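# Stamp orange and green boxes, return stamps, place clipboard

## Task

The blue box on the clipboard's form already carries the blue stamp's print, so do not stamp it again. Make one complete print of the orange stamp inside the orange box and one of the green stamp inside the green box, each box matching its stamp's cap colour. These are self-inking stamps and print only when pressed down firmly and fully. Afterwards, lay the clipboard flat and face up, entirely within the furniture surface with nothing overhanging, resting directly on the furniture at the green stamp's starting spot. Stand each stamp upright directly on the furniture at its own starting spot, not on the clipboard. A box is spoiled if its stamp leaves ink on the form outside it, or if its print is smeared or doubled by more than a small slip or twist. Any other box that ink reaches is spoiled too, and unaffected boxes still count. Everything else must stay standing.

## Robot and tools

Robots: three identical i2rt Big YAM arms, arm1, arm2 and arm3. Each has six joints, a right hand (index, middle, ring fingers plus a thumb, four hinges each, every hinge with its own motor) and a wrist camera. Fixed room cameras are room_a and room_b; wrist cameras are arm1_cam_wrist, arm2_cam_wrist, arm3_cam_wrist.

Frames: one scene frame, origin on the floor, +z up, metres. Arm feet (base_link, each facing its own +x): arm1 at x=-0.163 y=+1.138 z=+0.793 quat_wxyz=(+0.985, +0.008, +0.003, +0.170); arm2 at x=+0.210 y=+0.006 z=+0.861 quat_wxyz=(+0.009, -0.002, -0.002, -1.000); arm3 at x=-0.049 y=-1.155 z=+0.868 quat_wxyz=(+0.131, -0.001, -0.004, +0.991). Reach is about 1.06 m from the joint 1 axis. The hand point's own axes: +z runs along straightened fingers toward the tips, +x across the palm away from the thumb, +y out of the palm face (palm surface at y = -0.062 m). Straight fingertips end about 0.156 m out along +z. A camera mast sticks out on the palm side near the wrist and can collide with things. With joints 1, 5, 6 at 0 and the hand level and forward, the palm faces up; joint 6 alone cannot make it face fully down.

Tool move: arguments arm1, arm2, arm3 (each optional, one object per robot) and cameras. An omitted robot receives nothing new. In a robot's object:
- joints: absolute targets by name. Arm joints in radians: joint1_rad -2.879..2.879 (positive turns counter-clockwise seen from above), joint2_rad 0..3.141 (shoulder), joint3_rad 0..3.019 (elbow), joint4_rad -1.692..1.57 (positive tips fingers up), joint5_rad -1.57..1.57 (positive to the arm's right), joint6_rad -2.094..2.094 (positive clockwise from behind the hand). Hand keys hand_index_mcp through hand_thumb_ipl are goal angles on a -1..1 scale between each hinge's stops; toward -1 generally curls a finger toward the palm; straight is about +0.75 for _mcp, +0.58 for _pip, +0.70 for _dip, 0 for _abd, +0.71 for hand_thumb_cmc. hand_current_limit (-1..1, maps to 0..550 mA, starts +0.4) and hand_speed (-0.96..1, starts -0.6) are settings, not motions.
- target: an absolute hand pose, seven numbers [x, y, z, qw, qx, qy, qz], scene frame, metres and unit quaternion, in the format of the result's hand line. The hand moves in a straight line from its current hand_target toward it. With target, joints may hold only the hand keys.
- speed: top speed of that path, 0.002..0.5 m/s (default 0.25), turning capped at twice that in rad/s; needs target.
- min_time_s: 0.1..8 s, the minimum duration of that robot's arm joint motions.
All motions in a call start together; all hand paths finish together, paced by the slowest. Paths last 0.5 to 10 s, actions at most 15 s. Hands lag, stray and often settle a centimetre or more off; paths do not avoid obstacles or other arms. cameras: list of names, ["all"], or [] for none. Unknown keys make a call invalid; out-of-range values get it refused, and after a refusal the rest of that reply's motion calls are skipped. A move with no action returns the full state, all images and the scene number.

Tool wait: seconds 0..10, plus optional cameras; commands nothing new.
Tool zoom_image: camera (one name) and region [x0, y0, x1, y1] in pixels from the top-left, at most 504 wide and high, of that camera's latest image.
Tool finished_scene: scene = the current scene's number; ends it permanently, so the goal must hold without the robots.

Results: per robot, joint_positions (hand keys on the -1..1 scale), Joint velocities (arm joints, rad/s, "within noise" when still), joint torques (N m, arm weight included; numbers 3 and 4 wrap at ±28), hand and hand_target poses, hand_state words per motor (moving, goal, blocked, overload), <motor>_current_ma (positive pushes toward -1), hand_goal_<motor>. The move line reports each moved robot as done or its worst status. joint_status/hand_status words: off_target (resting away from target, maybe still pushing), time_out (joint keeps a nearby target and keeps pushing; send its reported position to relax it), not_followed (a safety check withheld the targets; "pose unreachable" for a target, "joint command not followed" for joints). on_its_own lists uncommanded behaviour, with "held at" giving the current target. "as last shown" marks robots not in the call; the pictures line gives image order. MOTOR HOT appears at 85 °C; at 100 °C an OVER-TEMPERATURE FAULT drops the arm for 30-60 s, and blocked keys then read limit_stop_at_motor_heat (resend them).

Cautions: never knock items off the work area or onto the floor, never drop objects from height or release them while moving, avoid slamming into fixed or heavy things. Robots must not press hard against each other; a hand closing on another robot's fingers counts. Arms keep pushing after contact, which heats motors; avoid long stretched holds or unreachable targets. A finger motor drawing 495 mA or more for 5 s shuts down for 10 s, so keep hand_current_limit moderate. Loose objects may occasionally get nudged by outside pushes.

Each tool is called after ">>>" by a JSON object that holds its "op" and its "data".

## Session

Scene 1 solved. Now scene 2.

>>> {"op": "move", "data": {}}

Scene clock: 0.00 s.
Joint torques (N m): no reading
Motor temperatures (°C): arm1=[24 27 31 24 24 26] | arm2=[27 23 28 27 24 24] | arm3=[26 26 35 24 24 24]
Heat: arm1: hottest joint3_rad 31 °C; arm2: hottest joint3_rad 28 °C; arm3: hottest joint3_rad 35 °C.
Joint velocities: within noise
arm1.joint_positions: joint1_rad=-0.027 joint2_rad=+0.629 joint3_rad=+1.427 joint4_rad=-1.426 joint5_rad=-0.106 joint6_rad=+1.194 hand_index_mcp=+0.753 hand_index_abd=+0.000 hand_index_pip=+0.577 hand_index_dip=+0.696 hand_middle_mcp=+0.753 hand_middle_abd=+0.000 hand_middle_pip=+0.577 hand_middle_dip=+0.696 hand_ring_mcp=+0.753 hand_ring_abd=+0.000 hand_ring_pip=+0.577 hand_ring_dip=+0.696 hand_thumb_cmc=+0.714 hand_thumb_axl=+0.677 hand_thumb_mcp=+0.226 hand_thumb_ipl=+0.168 hand_current_limit=+0.400 hand_speed=-0.600
arm1.joint_status: not commanded
arm1.hand_state: goal,goal,goal,goal,goal,goal,goal,goal,goal,goal,goal,goal,goal,goal,goal,goal
arm1.index_mcp_current_ma: 0
arm1.index_abd_current_ma: 0
arm1.index_pip_current_ma: 0
arm1.index_dip_current_ma: 0
arm1.middle_mcp_current_ma: 0
arm1.middle_abd_current_ma: 0
arm1.middle_pip_current_ma: 0
arm1.middle_dip_current_ma: 0
arm1.ring_mcp_current_ma: 0
arm1.ring_abd_current_ma: 0
arm1.ring_pip_current_ma: 0
arm1.ring_dip_current_ma: 0
arm1.thumb_cmc_current_ma: 0
arm1.thumb_axl_current_ma: 0
arm1.thumb_mcp_current_ma: 0
arm1.thumb_ipl_current_ma: 0
arm1.hand_goal_index_mcp: 0.754
arm1.hand_goal_index_abd: 0.000
arm1.hand_goal_index_pip: 0.576
arm1.hand_goal_index_dip: 0.696
arm1.hand_goal_middle_mcp: 0.754
arm1.hand_goal_middle_abd: 0.000
arm1.hand_goal_middle_pip: 0.576
arm1.hand_goal_middle_dip: 0.696
arm1.hand_goal_ring_mcp: 0.754
arm1.hand_goal_ring_abd: 0.000
arm1.hand_goal_ring_pip: 0.576
arm1.hand_goal_ring_dip: 0.696
arm1.hand_goal_thumb_cmc: 0.714
arm1.hand_goal_thumb_axl: 0.678
arm1.hand_goal_thumb_mcp: 0.226
arm1.hand_goal_thumb_ipl: 0.168
arm1.hand: x=+0.0859 y=+1.1373 z=+1.3305 quat_wxyz=(-0.040, +0.830, +0.321, +0.454) (m; scene frame)
arm1.hand_target: x=+0.0840 y=+1.1365 z=+1.3403 quat_wxyz=(-0.040, +0.825, +0.319, +0.464) (m; scene frame)
arm1.hand_status: not commanded
arm2.joint_positions: joint1_rad=+0.122 joint2_rad=+0.627 joint3_rad=+1.328 joint4_rad=-1.175 joint5_rad=+0.040 joint6_rad=+1.216 hand_index_mcp=+0.753 hand_index_abd=+0.000 hand_index_pip=+0.577 hand_index_dip=+0.696 hand_middle_mcp=+0.753 hand_middle_abd=+0.000 hand_middle_pip=+0.577 hand_middle_dip=+0.696 hand_ring_mcp=+0.753 hand_ring_abd=+0.000 hand_ring_pip=+0.577 hand_ring_dip=+0.696 hand_thumb_cmc=+0.714 hand_thumb_axl=+0.677 hand_thumb_mcp=+0.226 hand_thumb_ipl=+0.168 hand_current_limit=+0.400 hand_speed=-0.600
arm2.joint_status: not commanded
arm2.hand_state: goal,goal,goal,goal,goal,goal,goal,goal,goal,goal,goal,goal,goal,goal,goal,goal
arm2.index_mcp_current_ma: 0
arm2.index_abd_current_ma: 0
arm2.index_pip_current_ma: 0
arm2.index_dip_current_ma: 0
arm2.middle_mcp_current_ma: 0
arm2.middle_abd_current_ma: 0
arm2.middle_pip_current_ma: 0
arm2.middle_dip_current_ma: 0
arm2.ring_mcp_current_ma: 0
arm2.ring_abd_current_ma: 0
arm2.ring_pip_current_ma: 0
arm2.ring_dip_current_ma: 0
arm2.thumb_cmc_current_ma: 0
arm2.thumb_axl_current_ma: 0
arm2.thumb_mcp_current_ma: 0
arm2.thumb_ipl_current_ma: 0
arm2.hand_goal_index_mcp: 0.754
arm2.hand_goal_index_abd: 0.000
arm2.hand_goal_index_pip: 0.576
arm2.hand_goal_index_dip: 0.696
arm2.hand_goal_middle_mcp: 0.754
arm2.hand_goal_middle_abd: 0.000
arm2.hand_goal_middle_pip: 0.576
arm2.hand_goal_middle_dip: 0.696
arm2.hand_goal_ring_mcp: 0.754
arm2.hand_goal_ring_abd: 0.000
arm2.hand_goal_ring_pip: 0.576
arm2.hand_goal_ring_dip: 0.696
arm2.hand_goal_thumb_cmc: 0.714
arm2.hand_goal_thumb_axl: 0.678
arm2.hand_goal_thumb_mcp: 0.226
arm2.hand_goal_thumb_ipl: 0.168
arm2.hand: x=-0.0661 y=+0.0646 z=+1.4112 quat_wxyz=(+0.518, +0.197, -0.829, -0.071) (m; scene frame)
arm2.hand_target: x=-0.0632 y=+0.0650 z=+1.4239 quat_wxyz=(+0.530, +0.195, -0.822, -0.072) (m; scene frame)
arm2.hand_status: not commanded
arm3.joint_positions: joint1_rad=+0.509 joint2_rad=+0.647 joint3_rad=+1.413 joint4_rad=-1.374 joint5_rad=+0.045 joint6_rad=+1.215 hand_index_mcp=+0.753 hand_index_abd=+0.000 hand_index_pip=+0.577 hand_index_dip=+0.696 hand_middle_mcp=+0.753 hand_middle_abd=+0.000 hand_middle_pip=+0.577 hand_middle_dip=+0.696 hand_ring_mcp=+0.753 hand_ring_abd=+0.000 hand_ring_pip=+0.577 hand_ring_dip=+0.696 hand_thumb_cmc=+0.714 hand_thumb_axl=+0.677 hand_thumb_mcp=+0.226 hand_thumb_ipl=+0.168 hand_current_limit=+0.400 hand_speed=-0.600
arm3.joint_status: not commanded
arm3.hand_state: goal,goal,goal,goal,goal,goal,goal,goal,goal,goal,goal,goal,goal,goal,goal,goal
arm3.index_mcp_current_ma: 0
arm3.index_abd_current_ma: 0
arm3.index_pip_current_ma: 0
arm3.index_dip_current_ma: 0
arm3.middle_mcp_current_ma: 0
arm3.middle_abd_current_ma: 0
arm3.middle_pip_current_ma: 0
arm3.middle_dip_current_ma: 0
arm3.ring_mcp_current_ma: 0
arm3.ring_abd_current_ma: 0
arm3.ring_pip_current_ma: 0
arm3.ring_dip_current_ma: 0
arm3.thumb_cmc_current_ma: 0
arm3.thumb_axl_current_ma: 0
arm3.thumb_mcp_current_ma: 0
arm3.thumb_ipl_current_ma: 0
arm3.hand_goal_index_mcp: 0.754
arm3.hand_goal_index_abd: 0.000
arm3.hand_goal_index_pip: 0.576
arm3.hand_goal_index_dip: 0.696
arm3.hand_goal_middle_mcp: 0.754
arm3.hand_goal_middle_abd: 0.000
arm3.hand_goal_middle_pip: 0.576
arm3.hand_goal_middle_dip: 0.696
arm3.hand_goal_ring_mcp: 0.754
arm3.hand_goal_ring_abd: 0.000
arm3.hand_goal_ring_pip: 0.576
arm3.hand_goal_ring_dip: 0.696
arm3.hand_goal_thumb_cmc: 0.714
arm3.hand_goal_thumb_axl: 0.678
arm3.hand_goal_thumb_mcp: 0.226
arm3.hand_goal_thumb_ipl: 0.168
arm3.hand: x=-0.3070 y=-1.1248 z=+1.4128 quat_wxyz=(-0.459, -0.255, +0.850, +0.048) (m; scene frame)
arm3.hand_target: x=-0.3046 y=-1.1242 z=+1.4230 quat_wxyz=(-0.469, -0.253, +0.845, +0.048) (m; scene frame)
arm3.hand_status: not commanded
pictures: arm1_cam_wrist, arm2_cam_wrist, arm3_cam_wrist, room_a, room_b
Images, in order (width x height): arm1_cam_wrist 672x504, arm2_cam_wrist 672x504, arm3_cam_wrist 672x504, room_a 672x504, room_b 672x504.

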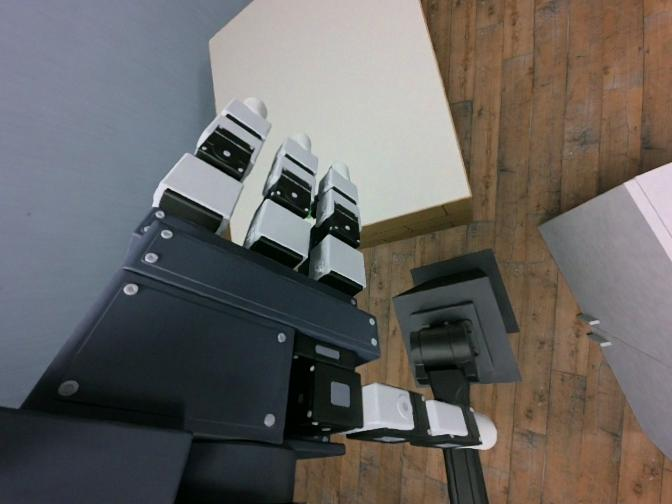

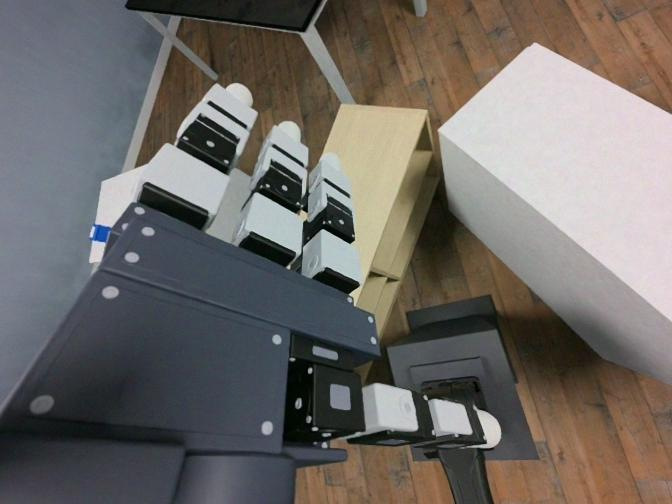

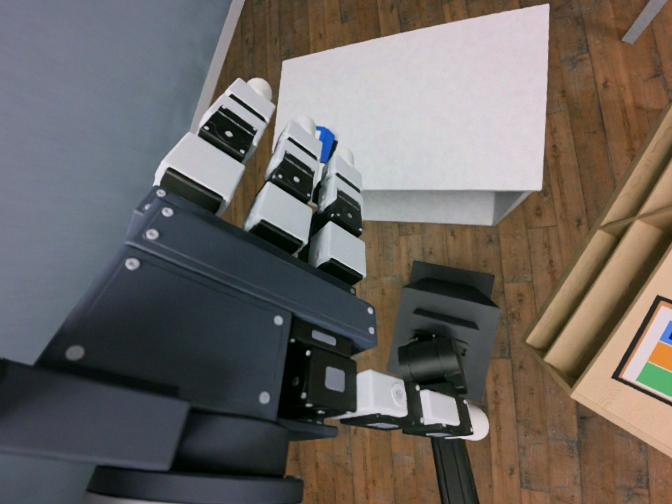

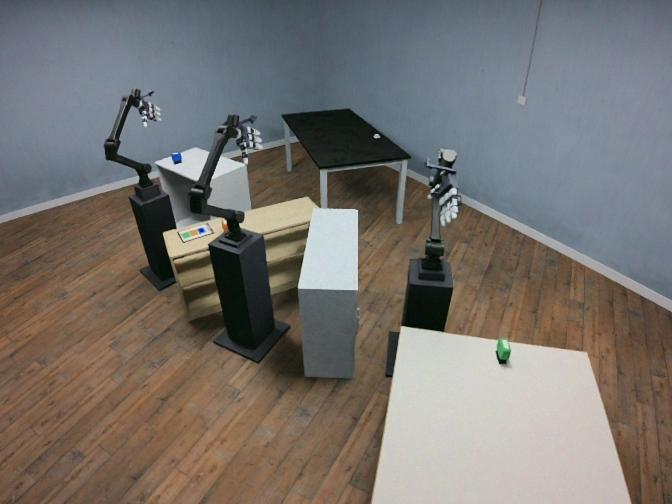

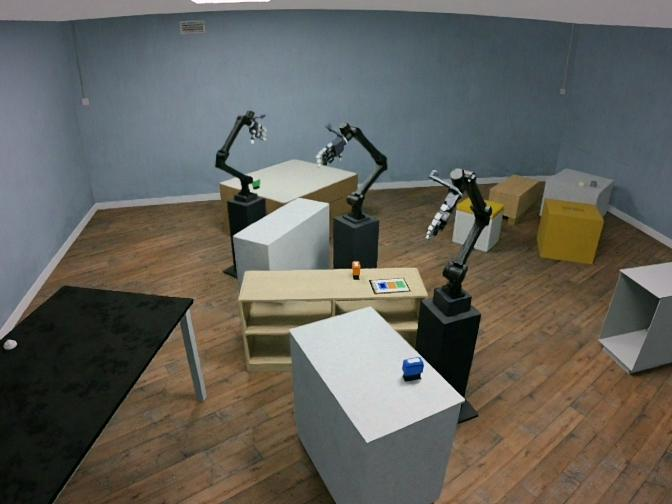

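>>> {"op": "move", "data": {"arm1": {"joints": {"joint1_rad": 0.5, "hand_current_limit": 0.7, "hand_speed": -0.88, "hand_middle_mcp": -0.89, "hand_middle_pip": -0.3, "hand_index_abd": 0.08, "hand_ring_abd": -0.08}, "min_time_s": 2.0}, "arm3": {"joints": {"joint1_rad": -1.17, "joint2_rad": 1.347, "joint3_rad": 1.634, "joint4_rad": -0.983, "joint5_rad": 0.0, "joint6_rad": 1.042, "hand_current_limit": 0.7, "hand_speed": -0.88}, "min_time_s": 3.5}, "cameras": ["arm1_cam_wrist", "arm3_cam_wrist"]}}

Scene clock: 6.77 s.
Joint torques (N m): arm1=[-0.56 2.14 9.54 2.21 0.03 -0.18] | arm2=[-0.03 0.62 9.47 1.91 0.09 -0.03] | arm3=[0.85 -13.27 16.95 2.56 -0.06 -0.16]
Motor temperatures (°C): arm1=[24 27 31 24 24 26] | arm2=[27 23 29 27 24 24] | arm3=[26 26 36 24 24 24]
Heat: arm1: hottest joint3_rad 31 °C; arm2: hottest joint3_rad 29 °C; arm3: hottest joint3_rad 36 °C.
move: arm1 done; arm3 done
Joint velocities: within noise
arm1.joint_positions: joint1_rad=+0.489 joint2_rad=+0.629 joint3_rad=+1.427 joint4_rad=-1.426 joint5_rad=-0.106 joint6_rad=+1.194 hand_index_mcp=+0.754 hand_index_abd=+0.080 hand_index_pip=+0.577 hand_index_dip=+0.696 hand_middle_mcp=-0.881 hand_middle_abd=+0.001 hand_middle_pip=-0.298 hand_middle_dip=+0.696 hand_ring_mcp=+0.754 hand_ring_abd=-0.068 hand_ring_pip=+0.577 hand_ring_dip=+0.696 hand_thumb_cmc=+0.714 hand_thumb_axl=+0.677 hand_thumb_mcp=+0.225 hand_thumb_ipl=+0.168 hand_current_limit=+0.700 hand_speed=-0.880
arm1.joint_status: all done
arm1.hand_state: goal,goal,goal,goal,goal,goal,goal,goal,goal,goal,goal,goal,goal,goal,goal,goal
arm1.index_mcp_current_ma: 0
arm1.index_abd_current_ma: 0
arm1.index_pip_current_ma: 0
arm1.index_dip_current_ma: 0
arm1.middle_mcp_current_ma: 10
arm1.middle_abd_current_ma: 0
arm1.middle_pip_current_ma: 1
arm1.middle_dip_current_ma: 0
arm1.ring_mcp_current_ma: 0
arm1.ring_abd_current_ma: 11
arm1.ring_pip_current_ma: 0
arm1.ring_dip_current_ma: 0
arm1.thumb_cmc_current_ma: 0
arm1.thumb_axl_current_ma: 0
arm1.thumb_mcp_current_ma: 0
arm1.thumb_ipl_current_ma: 0
arm1.hand_goal_index_mcp: 0.754
arm1.hand_goal_index_abd: 0.080
arm1.hand_goal_index_pip: 0.576
arm1.hand_goal_index_dip: 0.696
arm1.hand_goal_middle_mcp: -0.890
arm1.hand_goal_middle_abd: 0.000
arm1.hand_goal_middle_pip: -0.300
arm1.hand_goal_middle_dip: 0.696
arm1.hand_goal_ring_mcp: 0.754
arm1.hand_goal_ring_abd: -0.080
arm1.hand_goal_ring_pip: 0.576
arm1.hand_goal_ring_dip: 0.696
arm1.hand_goal_thumb_cmc: 0.714
arm1.hand_goal_thumb_axl: 0.678
arm1.hand_goal_thumb_mcp: 0.226
arm1.hand_goal_thumb_ipl: 0.168
arm1.hand: x=+0.0504 y=+1.2573 z=+1.3325 quat_wxyz=(-0.155, +0.719, +0.521, +0.432) (m; scene frame)
arm1.hand_target: x=+0.0476 y=+1.2580 z=+1.3424 quat_wxyz=(-0.160, +0.712, +0.523, +0.441) (m; scene frame)
arm1.hand_status: not commanded
arm2: as last shown
arm2.joint_positions: joint1_rad=+0.122 joint2_rad=+0.627 joint3_rad=+1.328 joint4_rad=-1.175 joint5_rad=+0.040 joint6_rad=+1.216 hand_index_mcp=+0.754 hand_index_abd=+0.001 hand_index_pip=+0.577 hand_index_dip=+0.696 hand_middle_mcp=+0.754 hand_middle_abd=+0.001 hand_middle_pip=+0.577 hand_middle_dip=+0.696 hand_ring_mcp=+0.754 hand_ring_abd=+0.001 hand_ring_pip=+0.577 hand_ring_dip=+0.696 hand_thumb_cmc=+0.714 hand_thumb_axl=+0.677 hand_thumb_mcp=+0.226 hand_thumb_ipl=+0.168 hand_current_limit=+0.400 hand_speed=-0.600
arm2.index_abd_current_ma: 2
arm2.index_pip_current_ma: 2
arm2.middle_abd_current_ma: 2
arm2.middle_pip_current_ma: 2
arm2.ring_abd_current_ma: 2
arm2.ring_pip_current_ma: 2
arm2.thumb_cmc_current_ma: 1
arm2.thumb_axl_current_ma: -3
arm2.thumb_mcp_current_ma: -1
arm2.thumb_ipl_current_ma: -1
arm3.joint_positions: joint1_rad=-1.177 joint2_rad=+1.340 joint3_rad=+1.579 joint4_rad=-1.005 joint5_rad=+0.003 joint6_rad=+1.052 hand_index_mcp=+0.755 hand_index_abd=+0.000 hand_index_pip=+0.577 hand_index_dip=+0.696 hand_middle_mcp=+0.755 hand_middle_abd=+0.000 hand_middle_pip=+0.577 hand_middle_dip=+0.696 hand_ring_mcp=+0.755 hand_ring_abd=+0.000 hand_ring_pip=+0.577 hand_ring_dip=+0.696 hand_thumb_cmc=+0.715 hand_thumb_axl=+0.677 hand_thumb_mcp=+0.225 hand_thumb_ipl=+0.168 hand_current_limit=+0.700 hand_speed=-0.880
arm3.joint_status: all done
arm3.hand_state: goal,goal,goal,goal,goal,goal,goal,goal,goal,goal,goal,goal,goal,goal,goal,goal
arm3.index_mcp_current_ma: 1
arm3.index_abd_current_ma: 0
arm3.index_pip_current_ma: 1
arm3.index_dip_current_ma: 0
arm3.middle_mcp_current_ma: 1
arm3.middle_abd_current_ma: 0
arm3.middle_pip_current_ma: 1
arm3.middle_dip_current_ma: 0
arm3.ring_mcp_current_ma: 2
arm3.ring_abd_current_ma: 0
arm3.ring_pip_current_ma: 1
arm3.ring_dip_current_ma: 0
arm3.thumb_cmc_current_ma: 1
arm3.thumb_axl_current_ma: -1
arm3.thumb_mcp_current_ma: -2
arm3.thumb_ipl_current_ma: -1
arm3.hand_goal_index_mcp: 0.754
arm3.hand_goal_index_abd: 0.000
arm3.hand_goal_index_pip: 0.576
arm3.hand_goal_index_dip: 0.696
arm3.hand_goal_middle_mcp: 0.754
arm3.hand_goal_middle_abd: 0.000
arm3.hand_goal_middle_pip: 0.576
arm3.hand_goal_middle_dip: 0.696
arm3.hand_goal_ring_mcp: 0.754
arm3.hand_goal_ring_abd: 0.000
arm3.hand_goal_ring_pip: 0.576
arm3.hand_goal_ring_dip: 0.696
arm3.hand_goal_thumb_cmc: 0.714
arm3.hand_goal_thumb_axl: 0.678
arm3.hand_goal_thumb_mcp: 0.226
arm3.hand_goal_thumb_ipl: 0.168
arm3.hand: x=-0.0388 y=-0.5858 z=+1.3222 quat_wxyz=(-0.217, +0.408, +0.823, +0.330) (m; scene frame)
arm3.hand_target: x=-0.0447 y=-0.5770 z=+1.3540 quat_wxyz=(-0.235, +0.394, +0.814, +0.356) (m; scene frame)
arm3.hand_status: not commanded
pictures: arm1_cam_wrist, arm3_cam_wrist
Images, in order (width x height): arm1_cam_wrist 672x504, arm3_cam_wrist 672x504.

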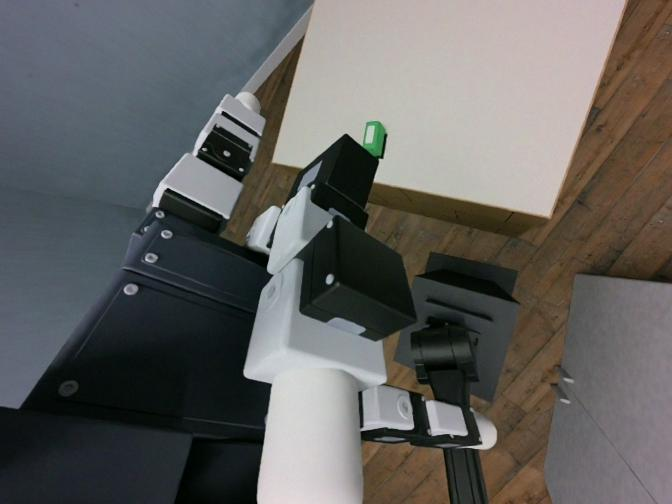

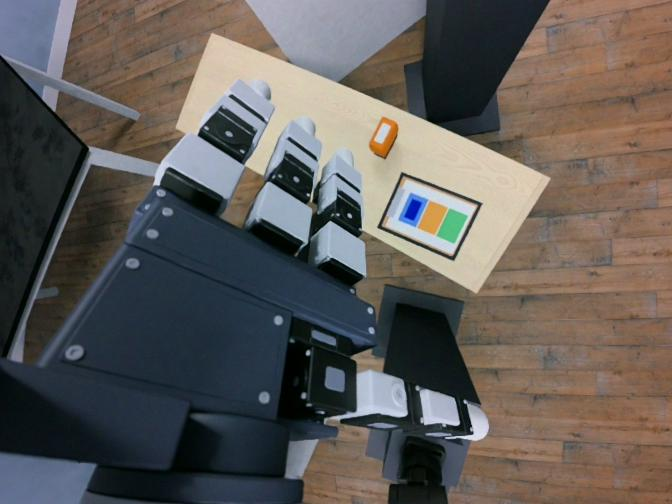

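>>> {"op": "zoom_image", "data": {"camera": "arm3_cam_wrist", "region": [340, 90, 560, 300]}}

>>> {"op": "zoom_image", "data": {"camera": "arm1_cam_wrist", "region": [260, 80, 480, 240]}}

Scaled by 2.291 from the camera's 672x504 image, which has a finer 960x720 frame.

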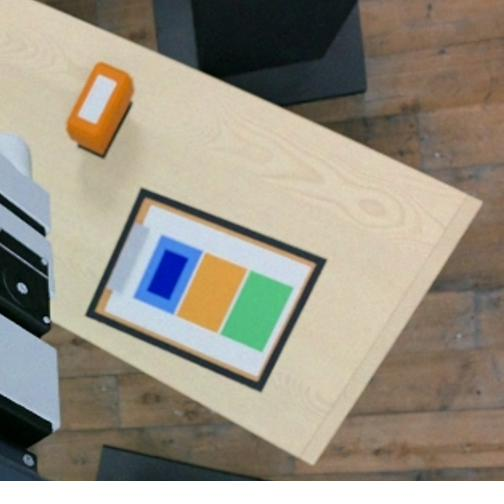

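Scaled by 2.291 from the camera's 672x504 image, which has a finer 960x720 frame.

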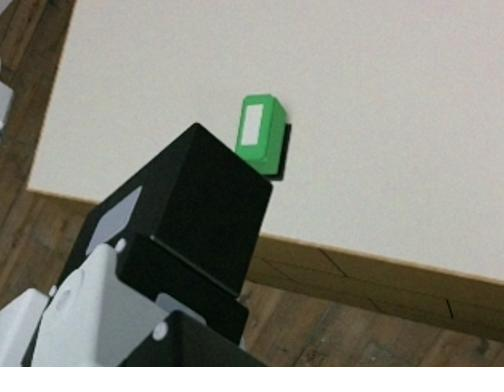

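>>> {"op": "move", "data": {"arm2": {"joints": {"joint1_rad": 0.897, "joint2_rad": 1.55, "joint3_rad": 1.131, "joint4_rad": -1.089, "joint5_rad": 0.0, "joint6_rad": -0.28, "hand_current_limit": 0.7, "hand_speed": -0.88, "hand_middle_mcp": -0.89, "hand_middle_pip": -0.3, "hand_index_abd": 0.08, "hand_ring_abd": -0.08}, "min_time_s": 4.0}, "arm3": {"joints": {"joint1_rad": -0.4}, "min_time_s": 2.5}, "cameras": ["arm2_cam_wrist", "arm3_cam_wrist"]}}

Scene clock: 16.87 s.
Joint torques (N m): arm1=[-0.62 2.14 9.55 2.19 0.02 -0.17] | arm2=[0.62 -10.87 7.34 0.73 0.01 -0.1] | arm3=[-0.03 -13.33 16.95 2.56 0.03 -0.15]
Motor temperatures (°C): arm1=[24 27 32 24 24 26] | arm2=[27 23 30 27 24 24] | arm3=[26 26 37 24 24 24]
Heat: arm1: hottest joint3_rad 32 °C; arm2: hottest joint3_rad 30 °C; arm3: hottest joint3_rad 37 °C.
move: arm2 done; arm3 done
Joint velocities: within noise
arm1: as last shown
arm2.joint_positions: joint1_rad=+0.890 joint2_rad=+1.546 joint3_rad=+1.134 joint4_rad=-1.102 joint5_rad=+0.001 joint6_rad=-0.267 hand_index_mcp=+0.755 hand_index_abd=+0.080 hand_index_pip=+0.577 hand_index_dip=+0.696 hand_middle_mcp=-0.873 hand_middle_abd=+0.001 hand_middle_pip=-0.297 hand_middle_dip=+0.696 hand_ring_mcp=+0.756 hand_ring_abd=-0.077 hand_ring_pip=+0.577 hand_ring_dip=+0.696 hand_thumb_cmc=+0.717 hand_thumb_axl=+0.677 hand_thumb_mcp=+0.223 hand_thumb_ipl=+0.168 hand_current_limit=+0.700 hand_speed=-0.880
arm2.joint_status: all done
arm2.hand_state: goal,goal,goal,goal,goal,goal,goal,goal,goal,goal,goal,goal,goal,goal,goal,goal
arm2.index_mcp_current_ma: 5
arm2.index_abd_current_ma: 1
arm2.index_pip_current_ma: 2
arm2.index_dip_current_ma: 0
arm2.middle_mcp_current_ma: 73
arm2.middle_abd_current_ma: 2
arm2.middle_pip_current_ma: 9
arm2.middle_dip_current_ma: 0
arm2.ring_mcp_current_ma: 6
arm2.ring_abd_current_ma: 9
arm2.ring_pip_current_ma: 2
arm2.ring_dip_current_ma: 0
arm2.thumb_cmc_current_ma: 9
arm2.thumb_axl_current_ma: -3
arm2.thumb_mcp_current_ma: -12
arm2.thumb_ipl_current_ma: -1
arm2.hand_goal_index_mcp: 0.754
arm2.hand_goal_index_abd: 0.080
arm2.hand_goal_index_pip: 0.576
arm2.hand_goal_index_dip: 0.696
arm2.hand_goal_middle_mcp: -0.890
arm2.hand_goal_middle_abd: 0.000
arm2.hand_goal_middle_pip: -0.300
arm2.hand_goal_middle_dip: 0.696
arm2.hand_goal_ring_mcp: 0.754
arm2.hand_goal_ring_abd: -0.080
arm2.hand_goal_ring_pip: 0.576
arm2.hand_goal_ring_dip: 0.696
arm2.hand_goal_thumb_cmc: 0.714
arm2.hand_goal_thumb_axl: 0.678
arm2.hand_goal_thumb_mcp: 0.226
arm2.hand_goal_thumb_ipl: 0.168
arm2.hand: x=-0.1167 y=-0.4134 z=+0.9790 quat_wxyz=(+0.028, +0.980, -0.196, -0.014) (m; scene frame)
arm2.hand_target: x=-0.1141 y=-0.4181 z=+0.9775 quat_wxyz=(+0.031, +0.982, -0.187, -0.016) (m; scene frame)
arm2.hand_status: not commanded
arm3.joint_positions: joint1_rad=-0.396 joint2_rad=+1.340 joint3_rad=+1.579 joint4_rad=-1.005 joint5_rad=+0.001 joint6_rad=+1.052 hand_index_mcp=+0.755 hand_index_abd=+0.000 hand_index_pip=+0.577 hand_index_dip=+0.696 hand_middle_mcp=+0.755 hand_middle_abd=+0.000 hand_middle_pip=+0.577 hand_middle_dip=+0.696 hand_ring_mcp=+0.755 hand_ring_abd=+0.000 hand_ring_pip=+0.577 hand_ring_dip=+0.696 hand_thumb_cmc=+0.715 hand_thumb_axl=+0.677 hand_thumb_mcp=+0.225 hand_thumb_ipl=+0.168 hand_current_limit=+0.700 hand_speed=-0.880
arm3.joint_status: all done
arm3.hand_state: goal,goal,goal,goal,goal,goal,goal,goal,goal,goal,goal,goal,goal,goal,goal,goal
arm3.index_mcp_current_ma: 1
arm3.index_abd_current_ma: 0
arm3.index_pip_current_ma: 1
arm3.index_dip_current_ma: 0
arm3.middle_mcp_current_ma: 2
arm3.middle_abd_current_ma: 0
arm3.middle_pip_current_ma: 1
arm3.middle_dip_current_ma: 0
arm3.ring_mcp_current_ma: 2
arm3.ring_abd_current_ma: 1
arm3.ring_pip_current_ma: 1
arm3.ring_dip_current_ma: 0
arm3.thumb_cmc_current_ma: 2
arm3.thumb_axl_current_ma: -1
arm3.thumb_mcp_current_ma: -2
arm3.thumb_ipl_current_ma: -1
arm3.hand_goal_index_mcp: 0.754
arm3.hand_goal_index_abd: 0.000
arm3.hand_goal_index_pip: 0.576
arm3.hand_goal_index_dip: 0.696
arm3.hand_goal_middle_mcp: 0.754
arm3.hand_goal_middle_abd: 0.000
arm3.hand_goal_middle_pip: 0.576
arm3.hand_goal_middle_dip: 0.696
arm3.hand_goal_ring_mcp: 0.754
arm3.hand_goal_ring_abd: 0.000
arm3.hand_goal_ring_pip: 0.576
arm3.hand_goal_ring_dip: 0.696
arm3.hand_goal_thumb_cmc: 0.714
arm3.hand_goal_thumb_axl: 0.678
arm3.hand_goal_thumb_mcp: 0.226
arm3.hand_goal_thumb_ipl: 0.168
arm3.hand: x=-0.4456 y=-0.7439 z=+1.3193 quat_wxyz=(-0.324, +0.063, +0.918, +0.222) (m; scene frame)
arm3.hand_target: x=-0.4514 y=-0.7372 z=+1.3513 quat_wxyz=(-0.349, +0.059, +0.904, +0.241) (m; scene frame)
arm3.hand_status: not commanded
pictures: arm2_cam_wrist, arm3_cam_wrist
Images, in order (width x height): arm2_cam_wrist 672x504, arm3_cam_wrist 672x504.

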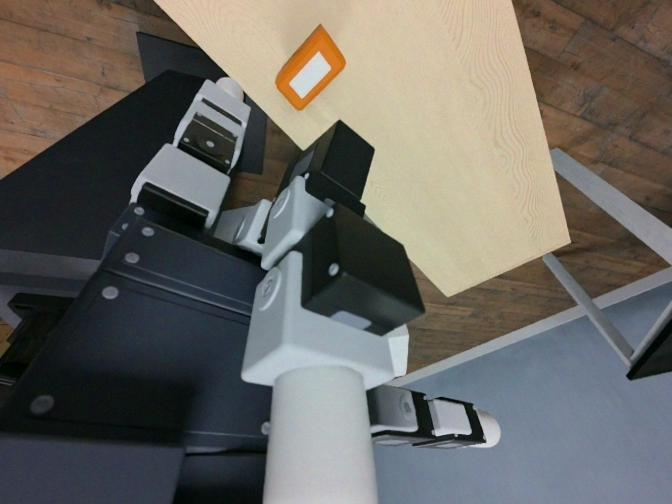

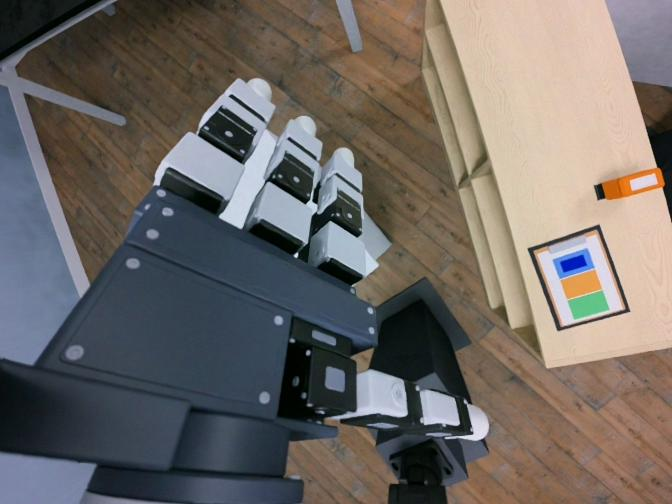

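>>> {"op": "zoom_image", "data": {"camera": "arm2_cam_wrist", "region": [180, 0, 400, 160]}}

Scaled by 2.291 from the camera's 672x504 image, which has a finer 960x720 frame.

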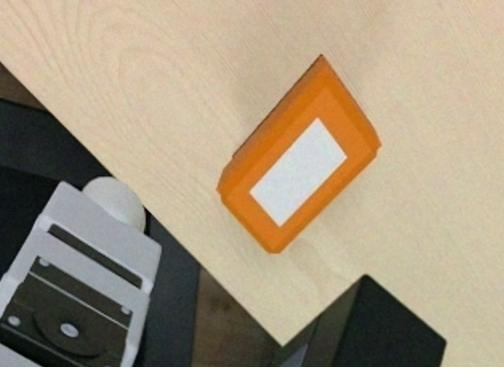

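>>> {"op": "move", "data": {"arm2": {"joints": {"joint1_rad": 0.935, "joint2_rad": 1.701, "joint3_rad": 1.091, "joint4_rad": -0.956, "joint6_rad": -0.053}, "min_time_s": 2.0}, "cameras": ["arm2_cam_wrist", "arm3_cam_wrist"]}}

>>> {"op": "zoom_image", "data": {"camera": "arm2_cam_wrist", "region": [180, 0, 400, 160]}}

>>> {"op": "zoom_image", "data": {"camera": "arm3_cam_wrist", "region": [500, 130, 672, 260]}}

Scene clock: 23.27 s.
Joint torques (N m): arm1=[-0.56 2.2 9.55 2.21 0.02 -0.17] | arm2=[1.14 -11.4 6.31 0.65 0.05 0.18] | arm3=[-0.03 -13.33 16.95 2.54 0.03 -0.16]
Motor temperatures (°C): arm1=[24 27 32 24 24 26] | arm2=[27 24 30 27 24 24] | arm3=[26 26 37 24 24 24]
Heat: arm1: hottest joint3_rad 32 °C; arm2: hottest joint3_rad 30 °C; arm3: hottest joint3_rad 37 °C.
move: arm2 done
Joint velocities: within noise
arm1, arm3: as last shown
arm2.joint_positions: joint1_rad=+0.921 joint2_rad=+1.690 joint3_rad=+1.096 joint4_rad=-0.969 joint5_rad=+0.001 joint6_rad=-0.066 hand_index_mcp=+0.755 hand_index_abd=+0.080 hand_index_pip=+0.577 hand_index_dip=+0.696 hand_middle_mcp=-0.873 hand_middle_abd=+0.001 hand_middle_pip=-0.297 hand_middle_dip=+0.696 hand_ring_mcp=+0.755 hand_ring_abd=-0.077 hand_ring_pip=+0.577 hand_ring_dip=+0.696 hand_thumb_cmc=+0.716 hand_thumb_axl=+0.677 hand_thumb_mcp=+0.223 hand_thumb_ipl=+0.168 hand_current_limit=+0.700 hand_speed=-0.880
arm2.joint_status: all done
arm2.hand_state: goal,goal,goal,goal,goal,goal,goal,goal,goal,goal,goal,goal,goal,goal,goal,goal
arm2.index_mcp_current_ma: 4
arm2.index_abd_current_ma: 1
arm2.index_pip_current_ma: 2
arm2.index_dip_current_ma: 0
arm2.middle_mcp_current_ma: 72
arm2.middle_abd_current_ma: 2
arm2.middle_pip_current_ma: 9
arm2.middle_dip_current_ma: 0
arm2.ring_mcp_current_ma: 4
arm2.ring_abd_current_ma: 9
arm2.ring_pip_current_ma: 2
arm2.ring_dip_current_ma: 0
arm2.thumb_cmc_current_ma: 8
arm2.thumb_axl_current_ma: -3
arm2.thumb_mcp_current_ma: -12
arm2.thumb_ipl_current_ma: -1
arm2.hand_goal_index_mcp: 0.754
arm2.hand_goal_index_abd: 0.080
arm2.hand_goal_index_pip: 0.576
arm2.hand_goal_index_dip: 0.696
arm2.hand_goal_middle_mcp: -0.890
arm2.hand_goal_middle_abd: 0.000
arm2.hand_goal_middle_pip: -0.300
arm2.hand_goal_middle_dip: 0.696
arm2.hand_goal_ring_mcp: 0.754
arm2.hand_goal_ring_abd: -0.080
arm2.hand_goal_ring_pip: 0.576
arm2.hand_goal_ring_dip: 0.696
arm2.hand_goal_thumb_cmc: 0.714
arm2.hand_goal_thumb_axl: 0.678
arm2.hand_goal_thumb_mcp: 0.226
arm2.hand_goal_thumb_ipl: 0.168
arm2.hand: x=-0.1221 y=-0.4190 z=+0.9017 quat_wxyz=(+0.006, +0.960, -0.279, -0.003) (m; scene frame)
arm2.hand_target: x=-0.1168 y=-0.4226 z=+0.8949 quat_wxyz=(+0.005, +0.960, -0.279, -0.002) (m; scene frame)
arm2.hand_status: not commanded
pictures: arm2_cam_wrist, arm3_cam_wrist
Images, in order (width x height): arm2_cam_wrist 672x504, arm3_cam_wrist 672x504.

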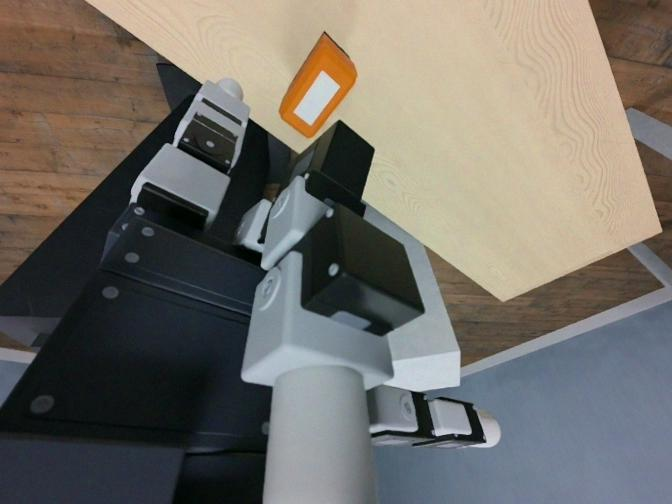

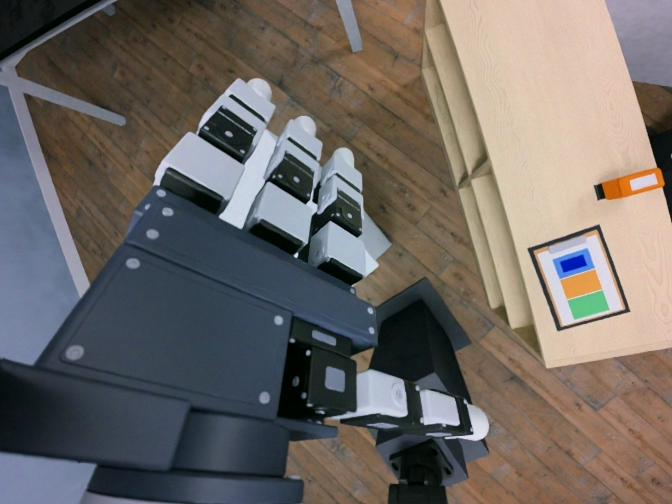

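Scaled by 2.291 from the camera's 672x504 image, which has a finer 960x720 frame.

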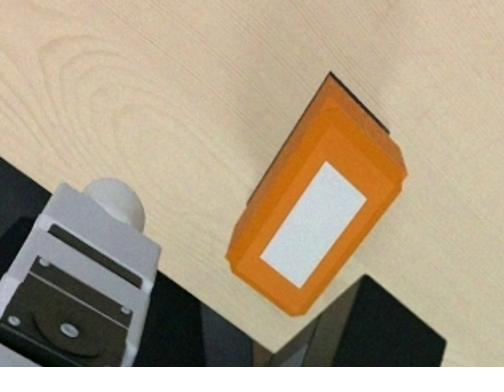

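Scaled by 2.930 from the camera's 672x504 image, which has a finer 960x720 frame.

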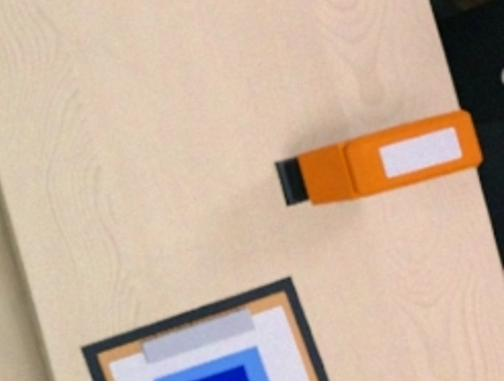

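>>> {"op": "move", "data": {"arm2": {"joints": {"joint2_rad": 1.774, "joint3_rad": 1.052, "joint4_rad": -0.851, "joint6_rad": -0.028}, "min_time_s": 2.0}, "cameras": ["arm2_cam_wrist", "arm3_cam_wrist"]}}

>>> {"op": "zoom_image", "data": {"camera": "arm2_cam_wrist", "region": [180, 20, 400, 180]}}

>>> {"op": "zoom_image", "data": {"camera": "arm3_cam_wrist", "region": [560, 120, 672, 220]}}

Scene clock: 26.90 s.
Joint torques (N m): arm1=[-0.5 2.08 9.55 2.19 0.03 -0.18] | arm2=[1.08 -11.69 5.72 0.61 0.05 0.18] | arm3=[-0.03 -13.33 16.95 2.55 0.03 -0.15]
Motor temperatures (°C): arm1=[24 27 32 24 24 26] | arm2=[27 24 30 27 24 24] | arm3=[26 26 38 24 24 24]
Heat: arm1: hottest joint3_rad 32 °C; arm2: hottest joint3_rad 30 °C; arm3: hottest joint3_rad 38 °C.
move: arm2 done
Joint velocities: within noise
arm1, arm3: as last shown
arm2.joint_positions: joint1_rad=+0.921 joint2_rad=+1.761 joint3_rad=+1.058 joint4_rad=-0.863 joint5_rad=+0.001 joint6_rad=-0.040 hand_index_mcp=+0.755 hand_index_abd=+0.080 hand_index_pip=+0.577 hand_index_dip=+0.696 hand_middle_mcp=-0.873 hand_middle_abd=+0.001 hand_middle_pip=-0.297 hand_middle_dip=+0.696 hand_ring_mcp=+0.755 hand_ring_abd=-0.077 hand_ring_pip=+0.577 hand_ring_dip=+0.696 hand_thumb_cmc=+0.716 hand_thumb_axl=+0.677 hand_thumb_mcp=+0.223 hand_thumb_ipl=+0.168 hand_current_limit=+0.700 hand_speed=-0.880
arm2.joint_status: all done
arm2.hand_state: goal,goal,goal,goal,goal,goal,goal,goal,goal,goal,goal,goal,goal,goal,goal,goal
arm2.index_mcp_current_ma: 4
arm2.index_abd_current_ma: 1
arm2.index_pip_current_ma: 2
arm2.index_dip_current_ma: 0
arm2.middle_mcp_current_ma: 72
arm2.middle_abd_current_ma: 2
arm2.middle_pip_current_ma: 9
arm2.middle_dip_current_ma: 0
arm2.ring_mcp_current_ma: 4
arm2.ring_abd_current_ma: 9
arm2.ring_pip_current_ma: 2
arm2.ring_dip_current_ma: 0
arm2.thumb_cmc_current_ma: 8
arm2.thumb_axl_current_ma: -3
arm2.thumb_mcp_current_ma: -12
arm2.thumb_ipl_current_ma: -1
arm2.hand_goal_index_mcp: 0.754
arm2.hand_goal_index_abd: 0.080
arm2.hand_goal_index_pip: 0.576
arm2.hand_goal_index_dip: 0.696
arm2.hand_goal_middle_mcp: -0.890
arm2.hand_goal_middle_abd: 0.000
arm2.hand_goal_middle_pip: -0.300
arm2.hand_goal_middle_dip: 0.696
arm2.hand_goal_ring_mcp: 0.754
arm2.hand_goal_ring_abd: -0.080
arm2.hand_goal_ring_pip: 0.576
arm2.hand_goal_ring_dip: 0.696
arm2.hand_goal_thumb_cmc: 0.714
arm2.hand_goal_thumb_axl: 0.678
arm2.hand_goal_thumb_mcp: 0.226
arm2.hand_goal_thumb_ipl: 0.168
arm2.hand: x=-0.1235 y=-0.4172 z=+0.8590 quat_wxyz=(+0.004, +0.957, -0.291, -0.002) (m; scene frame)
arm2.hand_target: x=-0.1174 y=-0.4197 z=+0.8510 quat_wxyz=(+0.001, +0.957, -0.291, -0.001) (m; scene frame)
arm2.hand_status: not commanded
pictures: arm2_cam_wrist, arm3_cam_wrist
Images, in order (width x height): arm2_cam_wrist 672x504, arm3_cam_wrist 672x504.

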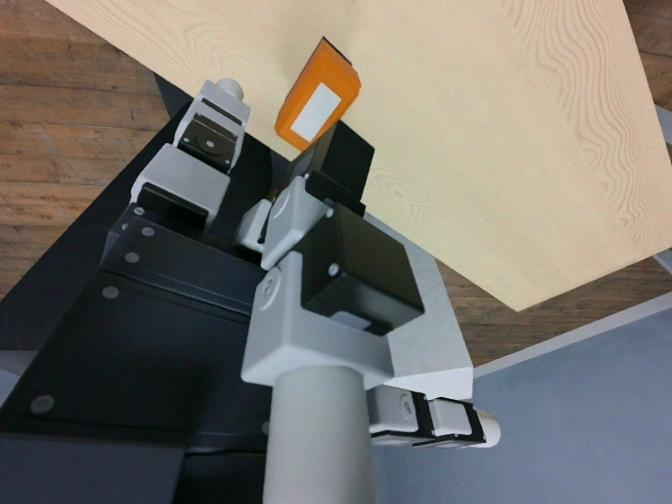

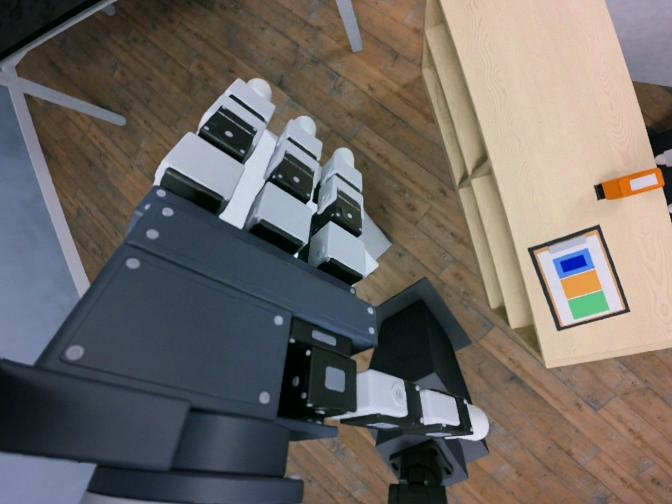

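Scaled by 2.291 from the camera's 672x504 image, which has a finer 960x720 frame.

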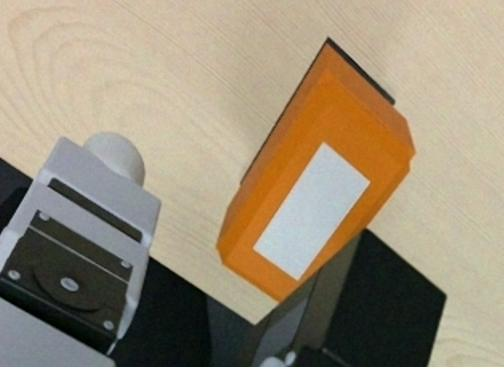

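Scaled by 4.500 from the camera's 672x504 image, which has a finer 960x720 frame.

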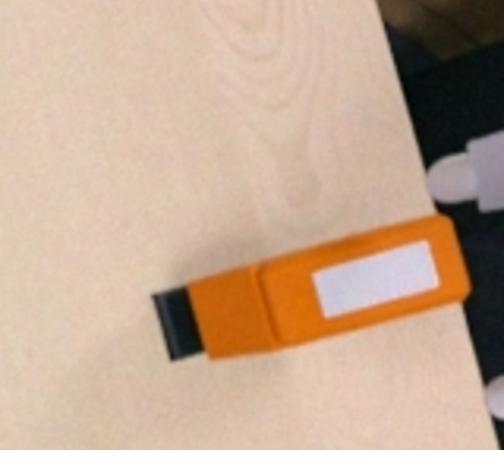

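>>> {"op": "move", "data": {"arm2": {"joints": {"joint1_rad": 0.889, "joint2_rad": 1.801, "joint3_rad": 1.122, "joint4_rad": -0.860, "joint6_rad": -0.073}, "min_time_s": 1.5}, "arm3": {"joints": {"joint1_rad": -0.65}, "min_time_s": 1.5}, "cameras": ["arm2_cam_wrist", "arm3_cam_wrist"]}}

Scene clock: 30.50 s.
Joint torques (N m): arm1=[-0.56 2.2 9.52 2.19 0.02 -0.17] | arm2=[-1.03 -11.81 9.5 0.29 0.05 -0.08] | arm3=[0.21 -13.27 16.95 2.54 0.04 -0.16]
Motor temperatures (°C): arm1=[24 27 32 24 24 26] | arm2=[27 24 30 27 24 24] | arm3=[26 26 38 24 24 24]
Heat: arm1: hottest joint3_rad 32 °C; arm2: hottest joint3_rad 30 °C; arm3: hottest joint3_rad 38 °C.
move: arm2 done; arm3 done
Joint velocities: within noise
arm1: as last shown
arm2.joint_positions: joint1_rad=+0.902 joint2_rad=+1.786 joint3_rad=+1.080 joint4_rad=-0.863 joint5_rad=+0.001 joint6_rad=-0.060 hand_index_mcp=+0.755 hand_index_abd=+0.080 hand_index_pip=+0.577 hand_index_dip=+0.696 hand_middle_mcp=-0.873 hand_middle_abd=+0.001 hand_middle_pip=-0.297 hand_middle_dip=+0.696 hand_ring_mcp=+0.755 hand_ring_abd=-0.077 hand_ring_pip=+0.577 hand_ring_dip=+0.696 hand_thumb_cmc=+0.716 hand_thumb_axl=+0.677 hand_thumb_mcp=+0.223 hand_thumb_ipl=+0.168 hand_current_limit=+0.700 hand_speed=-0.880
arm2.joint_status: all done
arm2.hand_state: goal,goal,goal,goal,goal,goal,goal,goal,goal,goal,goal,goal,goal,goal,goal,goal
arm2.index_mcp_current_ma: 3
arm2.index_abd_current_ma: 1
arm2.index_pip_current_ma: 2
arm2.index_dip_current_ma: 0
arm2.middle_mcp_current_ma: 72
arm2.middle_abd_current_ma: 2
arm2.middle_pip_current_ma: 9
arm2.middle_dip_current_ma: 0
arm2.ring_mcp_current_ma: 4
arm2.ring_abd_current_ma: 9
arm2.ring_pip_current_ma: 2
arm2.ring_dip_current_ma: 0
arm2.thumb_cmc_current_ma: 7
arm2.thumb_axl_current_ma: -3
arm2.thumb_mcp_current_ma: -12
arm2.thumb_ipl_current_ma: -1
arm2.hand_goal_index_mcp: 0.754
arm2.hand_goal_index_abd: 0.080
arm2.hand_goal_index_pip: 0.576
arm2.hand_goal_index_dip: 0.696
arm2.hand_goal_middle_mcp: -0.890
arm2.hand_goal_middle_abd: 0.000
arm2.hand_goal_middle_pip: -0.300
arm2.hand_goal_middle_dip: 0.696
arm2.hand_goal_ring_mcp: 0.754
arm2.hand_goal_ring_abd: -0.080
arm2.hand_goal_ring_pip: 0.576
arm2.hand_goal_ring_dip: 0.696
arm2.hand_goal_thumb_cmc: 0.714
arm2.hand_goal_thumb_axl: 0.678
arm2.hand_goal_thumb_mcp: 0.226
arm2.hand_goal_thumb_ipl: 0.168
arm2.hand: x=-0.1353 y=-0.4181 z=+0.8546 quat_wxyz=(+0.003, +0.957, -0.291, -0.002) (m; scene frame)
arm2.hand_target: x=-0.1516 y=-0.4298 z=+0.8631 quat_wxyz=(+0.018, +0.957, -0.291, -0.007) (m; scene frame)
arm2.hand_status: not commanded
arm3.joint_positions: joint1_rad=-0.649 joint2_rad=+1.340 joint3_rad=+1.579 joint4_rad=-1.005 joint5_rad=+0.001 joint6_rad=+1.052 hand_index_mcp=+0.755 hand_index_abd=+0.000 hand_index_pip=+0.577 hand_index_dip=+0.696 hand_middle_mcp=+0.755 hand_middle_abd=+0.000 hand_middle_pip=+0.577 hand_middle_dip=+0.696 hand_ring_mcp=+0.755 hand_ring_abd=+0.000 hand_ring_pip=+0.577 hand_ring_dip=+0.696 hand_thumb_cmc=+0.715 hand_thumb_axl=+0.677 hand_thumb_mcp=+0.225 hand_thumb_ipl=+0.168 hand_current_limit=+0.700 hand_speed=-0.880
arm3.joint_status: all done
arm3.hand_state: goal,goal,goal,goal,goal,goal,goal,goal,goal,goal,goal,goal,goal,goal,goal,goal
arm3.index_mcp_current_ma: 2
arm3.index_abd_current_ma: 0
arm3.index_pip_current_ma: 1
arm3.index_dip_current_ma: 0
arm3.middle_mcp_current_ma: 2
arm3.middle_abd_current_ma: 0
arm3.middle_pip_current_ma: 1
arm3.middle_dip_current_ma: 0
arm3.ring_mcp_current_ma: 2
arm3.ring_abd_current_ma: 1
arm3.ring_pip_current_ma: 1
arm3.ring_dip_current_ma: 0
arm3.thumb_cmc_current_ma: 2
arm3.thumb_axl_current_ma: -1
arm3.thumb_mcp_current_ma: -2
arm3.thumb_ipl_current_ma: -1
arm3.hand_goal_index_mcp: 0.754
arm3.hand_goal_index_abd: 0.000
arm3.hand_goal_index_pip: 0.576
arm3.hand_goal_index_dip: 0.696
arm3.hand_goal_middle_mcp: 0.754
arm3.hand_goal_middle_abd: 0.000
arm3.hand_goal_middle_pip: 0.576
arm3.hand_goal_middle_dip: 0.696
arm3.hand_goal_ring_mcp: 0.754
arm3.hand_goal_ring_abd: 0.000
arm3.hand_goal_ring_pip: 0.576
arm3.hand_goal_ring_dip: 0.696
arm3.hand_goal_thumb_cmc: 0.714
arm3.hand_goal_thumb_axl: 0.678
arm3.hand_goal_thumb_mcp: 0.226
arm3.hand_goal_thumb_ipl: 0.168
arm3.hand: x=-0.3292 y=-0.6581 z=+1.3204 quat_wxyz=(-0.294, +0.178, +0.902, +0.261) (m; scene frame)
arm3.hand_target: x=-0.3345 y=-0.6510 z=+1.3524 quat_wxyz=(-0.317, +0.172, +0.889, +0.283) (m; scene frame)
arm3.hand_status: not commanded
pictures: arm2_cam_wrist, arm3_cam_wrist
Images, in order (width x height): arm2_cam_wrist 672x504, arm3_cam_wrist 672x504.

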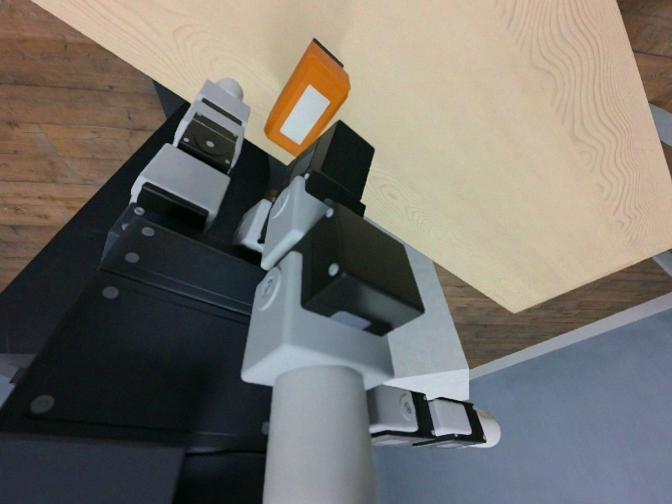

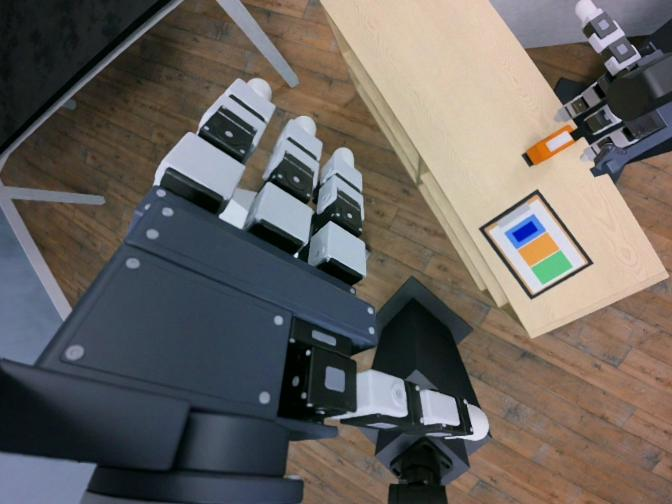

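>>> {"op": "zoom_image", "data": {"camera": "arm3_cam_wrist", "region": [500, 60, 640, 200]}}

>>> {"op": "zoom_image", "data": {"camera": "arm2_cam_wrist", "region": [180, 20, 400, 180]}}

Scaled by 3.600 from the camera's 672x504 image, which has a finer 960x720 frame.

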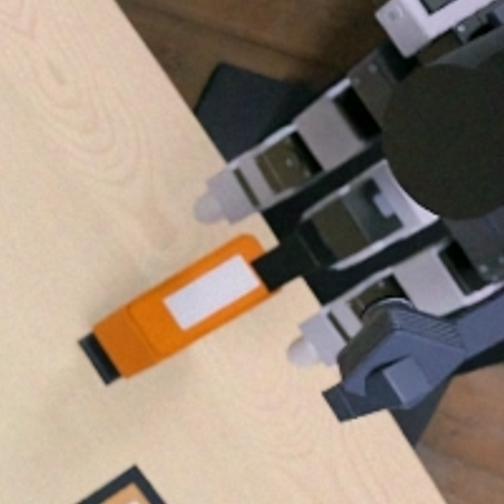

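Scaled by 2.291 from the camera's 672x504 image, which has a finer 960x720 frame.

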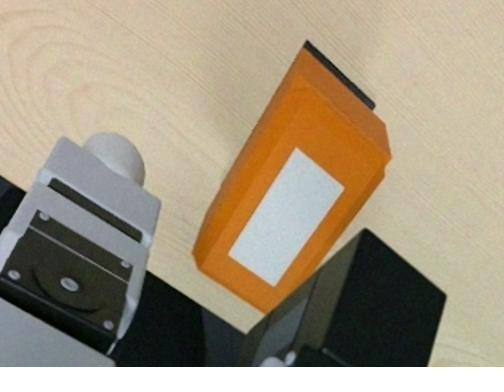

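>>> {"op": "move", "data": {"arm2": {"joints": {"joint1_rad": 0.881, "joint2_rad": 1.833, "joint3_rad": 1.171, "joint4_rad": -0.888, "joint6_rad": -0.082}, "min_time_s": 1.5}, "cameras": ["arm2_cam_wrist", "arm3_cam_wrist"]}}

>>> {"op": "zoom_image", "data": {"camera": "arm3_cam_wrist", "region": [500, 60, 640, 200]}}

>>> {"op": "zoom_image", "data": {"camera": "arm2_cam_wrist", "region": [180, 20, 400, 180]}}

Scene clock: 33.63 s.
Joint torques (N m): arm1=[-0.5 2.2 9.52 2.21 0.02 -0.17] | arm2=[-1.14 -12.34 9.73 -0.2 0.05 -0.08] | arm3=[0.26 -13.22 16.96 2.54 0.03 -0.16]
Motor temperatures (°C): arm1=[24 27 32 24 24 26] | arm2=[27 24 30 27 24 24] | arm3=[26 26 38 24 24 24]
Heat: arm1: hottest joint3_rad 32 °C; arm2: hottest joint3_rad 30 °C; arm3: hottest joint3_rad 38 °C.
move: arm2 done
Joint velocities: within noise
arm1, arm3: as last shown
arm2.joint_positions: joint1_rad=+0.895 joint2_rad=+1.818 joint3_rad=+1.127 joint4_rad=-0.878 joint5_rad=+0.001 joint6_rad=-0.070 hand_index_mcp=+0.755 hand_index_abd=+0.080 hand_index_pip=+0.577 hand_index_dip=+0.696 hand_middle_mcp=-0.873 hand_middle_abd=+0.001 hand_middle_pip=-0.297 hand_middle_dip=+0.696 hand_ring_mcp=+0.755 hand_ring_abd=-0.077 hand_ring_pip=+0.577 hand_ring_dip=+0.696 hand_thumb_cmc=+0.716 hand_thumb_axl=+0.677 hand_thumb_mcp=+0.223 hand_thumb_ipl=+0.168 hand_current_limit=+0.700 hand_speed=-0.880
arm2.joint_status: all done
arm2.hand_state: goal,goal,goal,goal,goal,goal,goal,goal,goal,goal,goal,goal,goal,goal,goal,goal
arm2.index_mcp_current_ma: 3
arm2.index_abd_current_ma: 1
arm2.index_pip_current_ma: 2
arm2.index_dip_current_ma: 0
arm2.middle_mcp_current_ma: 72
arm2.middle_abd_current_ma: 2
arm2.middle_pip_current_ma: 9
arm2.middle_dip_current_ma: 0
arm2.ring_mcp_current_ma: 4
arm2.ring_abd_current_ma: 9
arm2.ring_pip_current_ma: 2
arm2.ring_dip_current_ma: 0
arm2.thumb_cmc_current_ma: 7
arm2.thumb_axl_current_ma: -3
arm2.thumb_mcp_current_ma: -12
arm2.thumb_ipl_current_ma: -1
arm2.hand_goal_index_mcp: 0.754
arm2.hand_goal_index_abd: 0.080
arm2.hand_goal_index_pip: 0.576
arm2.hand_goal_index_dip: 0.696
arm2.hand_goal_middle_mcp: -0.890
arm2.hand_goal_middle_abd: 0.000
arm2.hand_goal_middle_pip: -0.300
arm2.hand_goal_middle_dip: 0.696
arm2.hand_goal_ring_mcp: 0.754
arm2.hand_goal_ring_abd: -0.080
arm2.hand_goal_ring_pip: 0.576
arm2.hand_goal_ring_dip: 0.696
arm2.hand_goal_thumb_cmc: 0.714
arm2.hand_goal_thumb_axl: 0.678
arm2.hand_goal_thumb_mcp: 0.226
arm2.hand_goal_thumb_ipl: 0.168
arm2.hand: x=-0.1466 y=-0.4284 z=+0.8541 quat_wxyz=(+0.003, +0.957, -0.290, -0.002) (m; scene frame)
arm2.hand_target: x=-0.1624 y=-0.4372 z=+0.8620 quat_wxyz=(+0.012, +0.957, -0.291, -0.005) (m; scene frame)
arm2.hand_status: not commanded
pictures: arm2_cam_wrist, arm3_cam_wrist
Images, in order (width x height): arm2_cam_wrist 672x504, arm3_cam_wrist 672x504.

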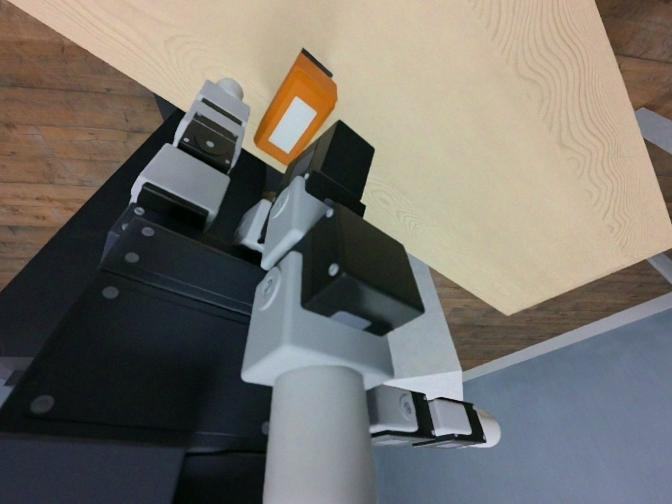

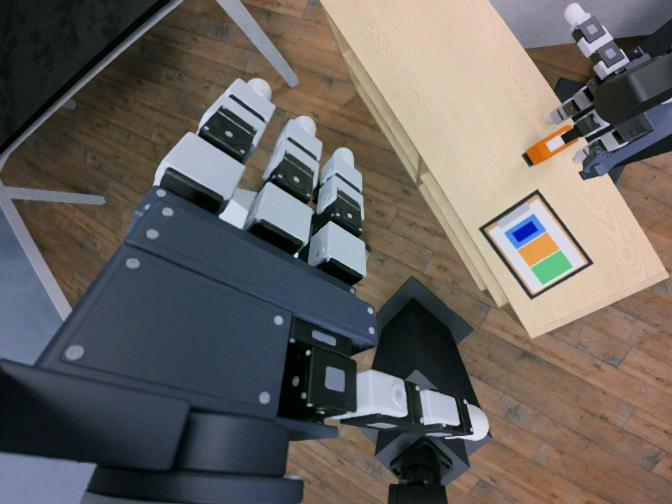

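Scaled by 3.600 from the camera's 672x504 image, which has a finer 960x720 frame.

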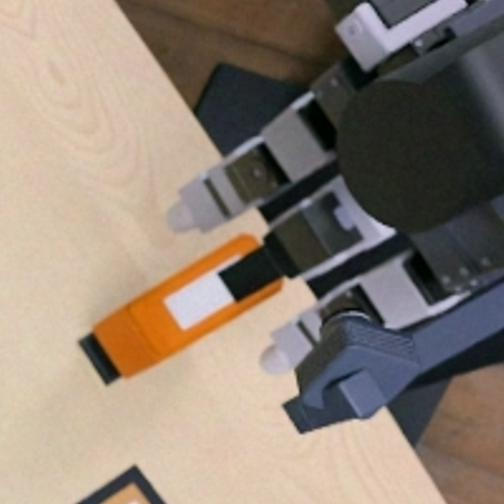

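Scaled by 2.291 from the camera's 672x504 image, which has a finer 960x720 frame.

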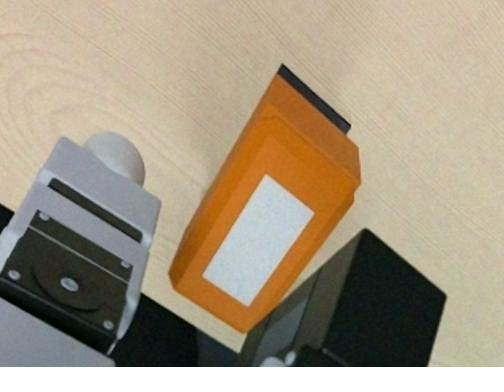

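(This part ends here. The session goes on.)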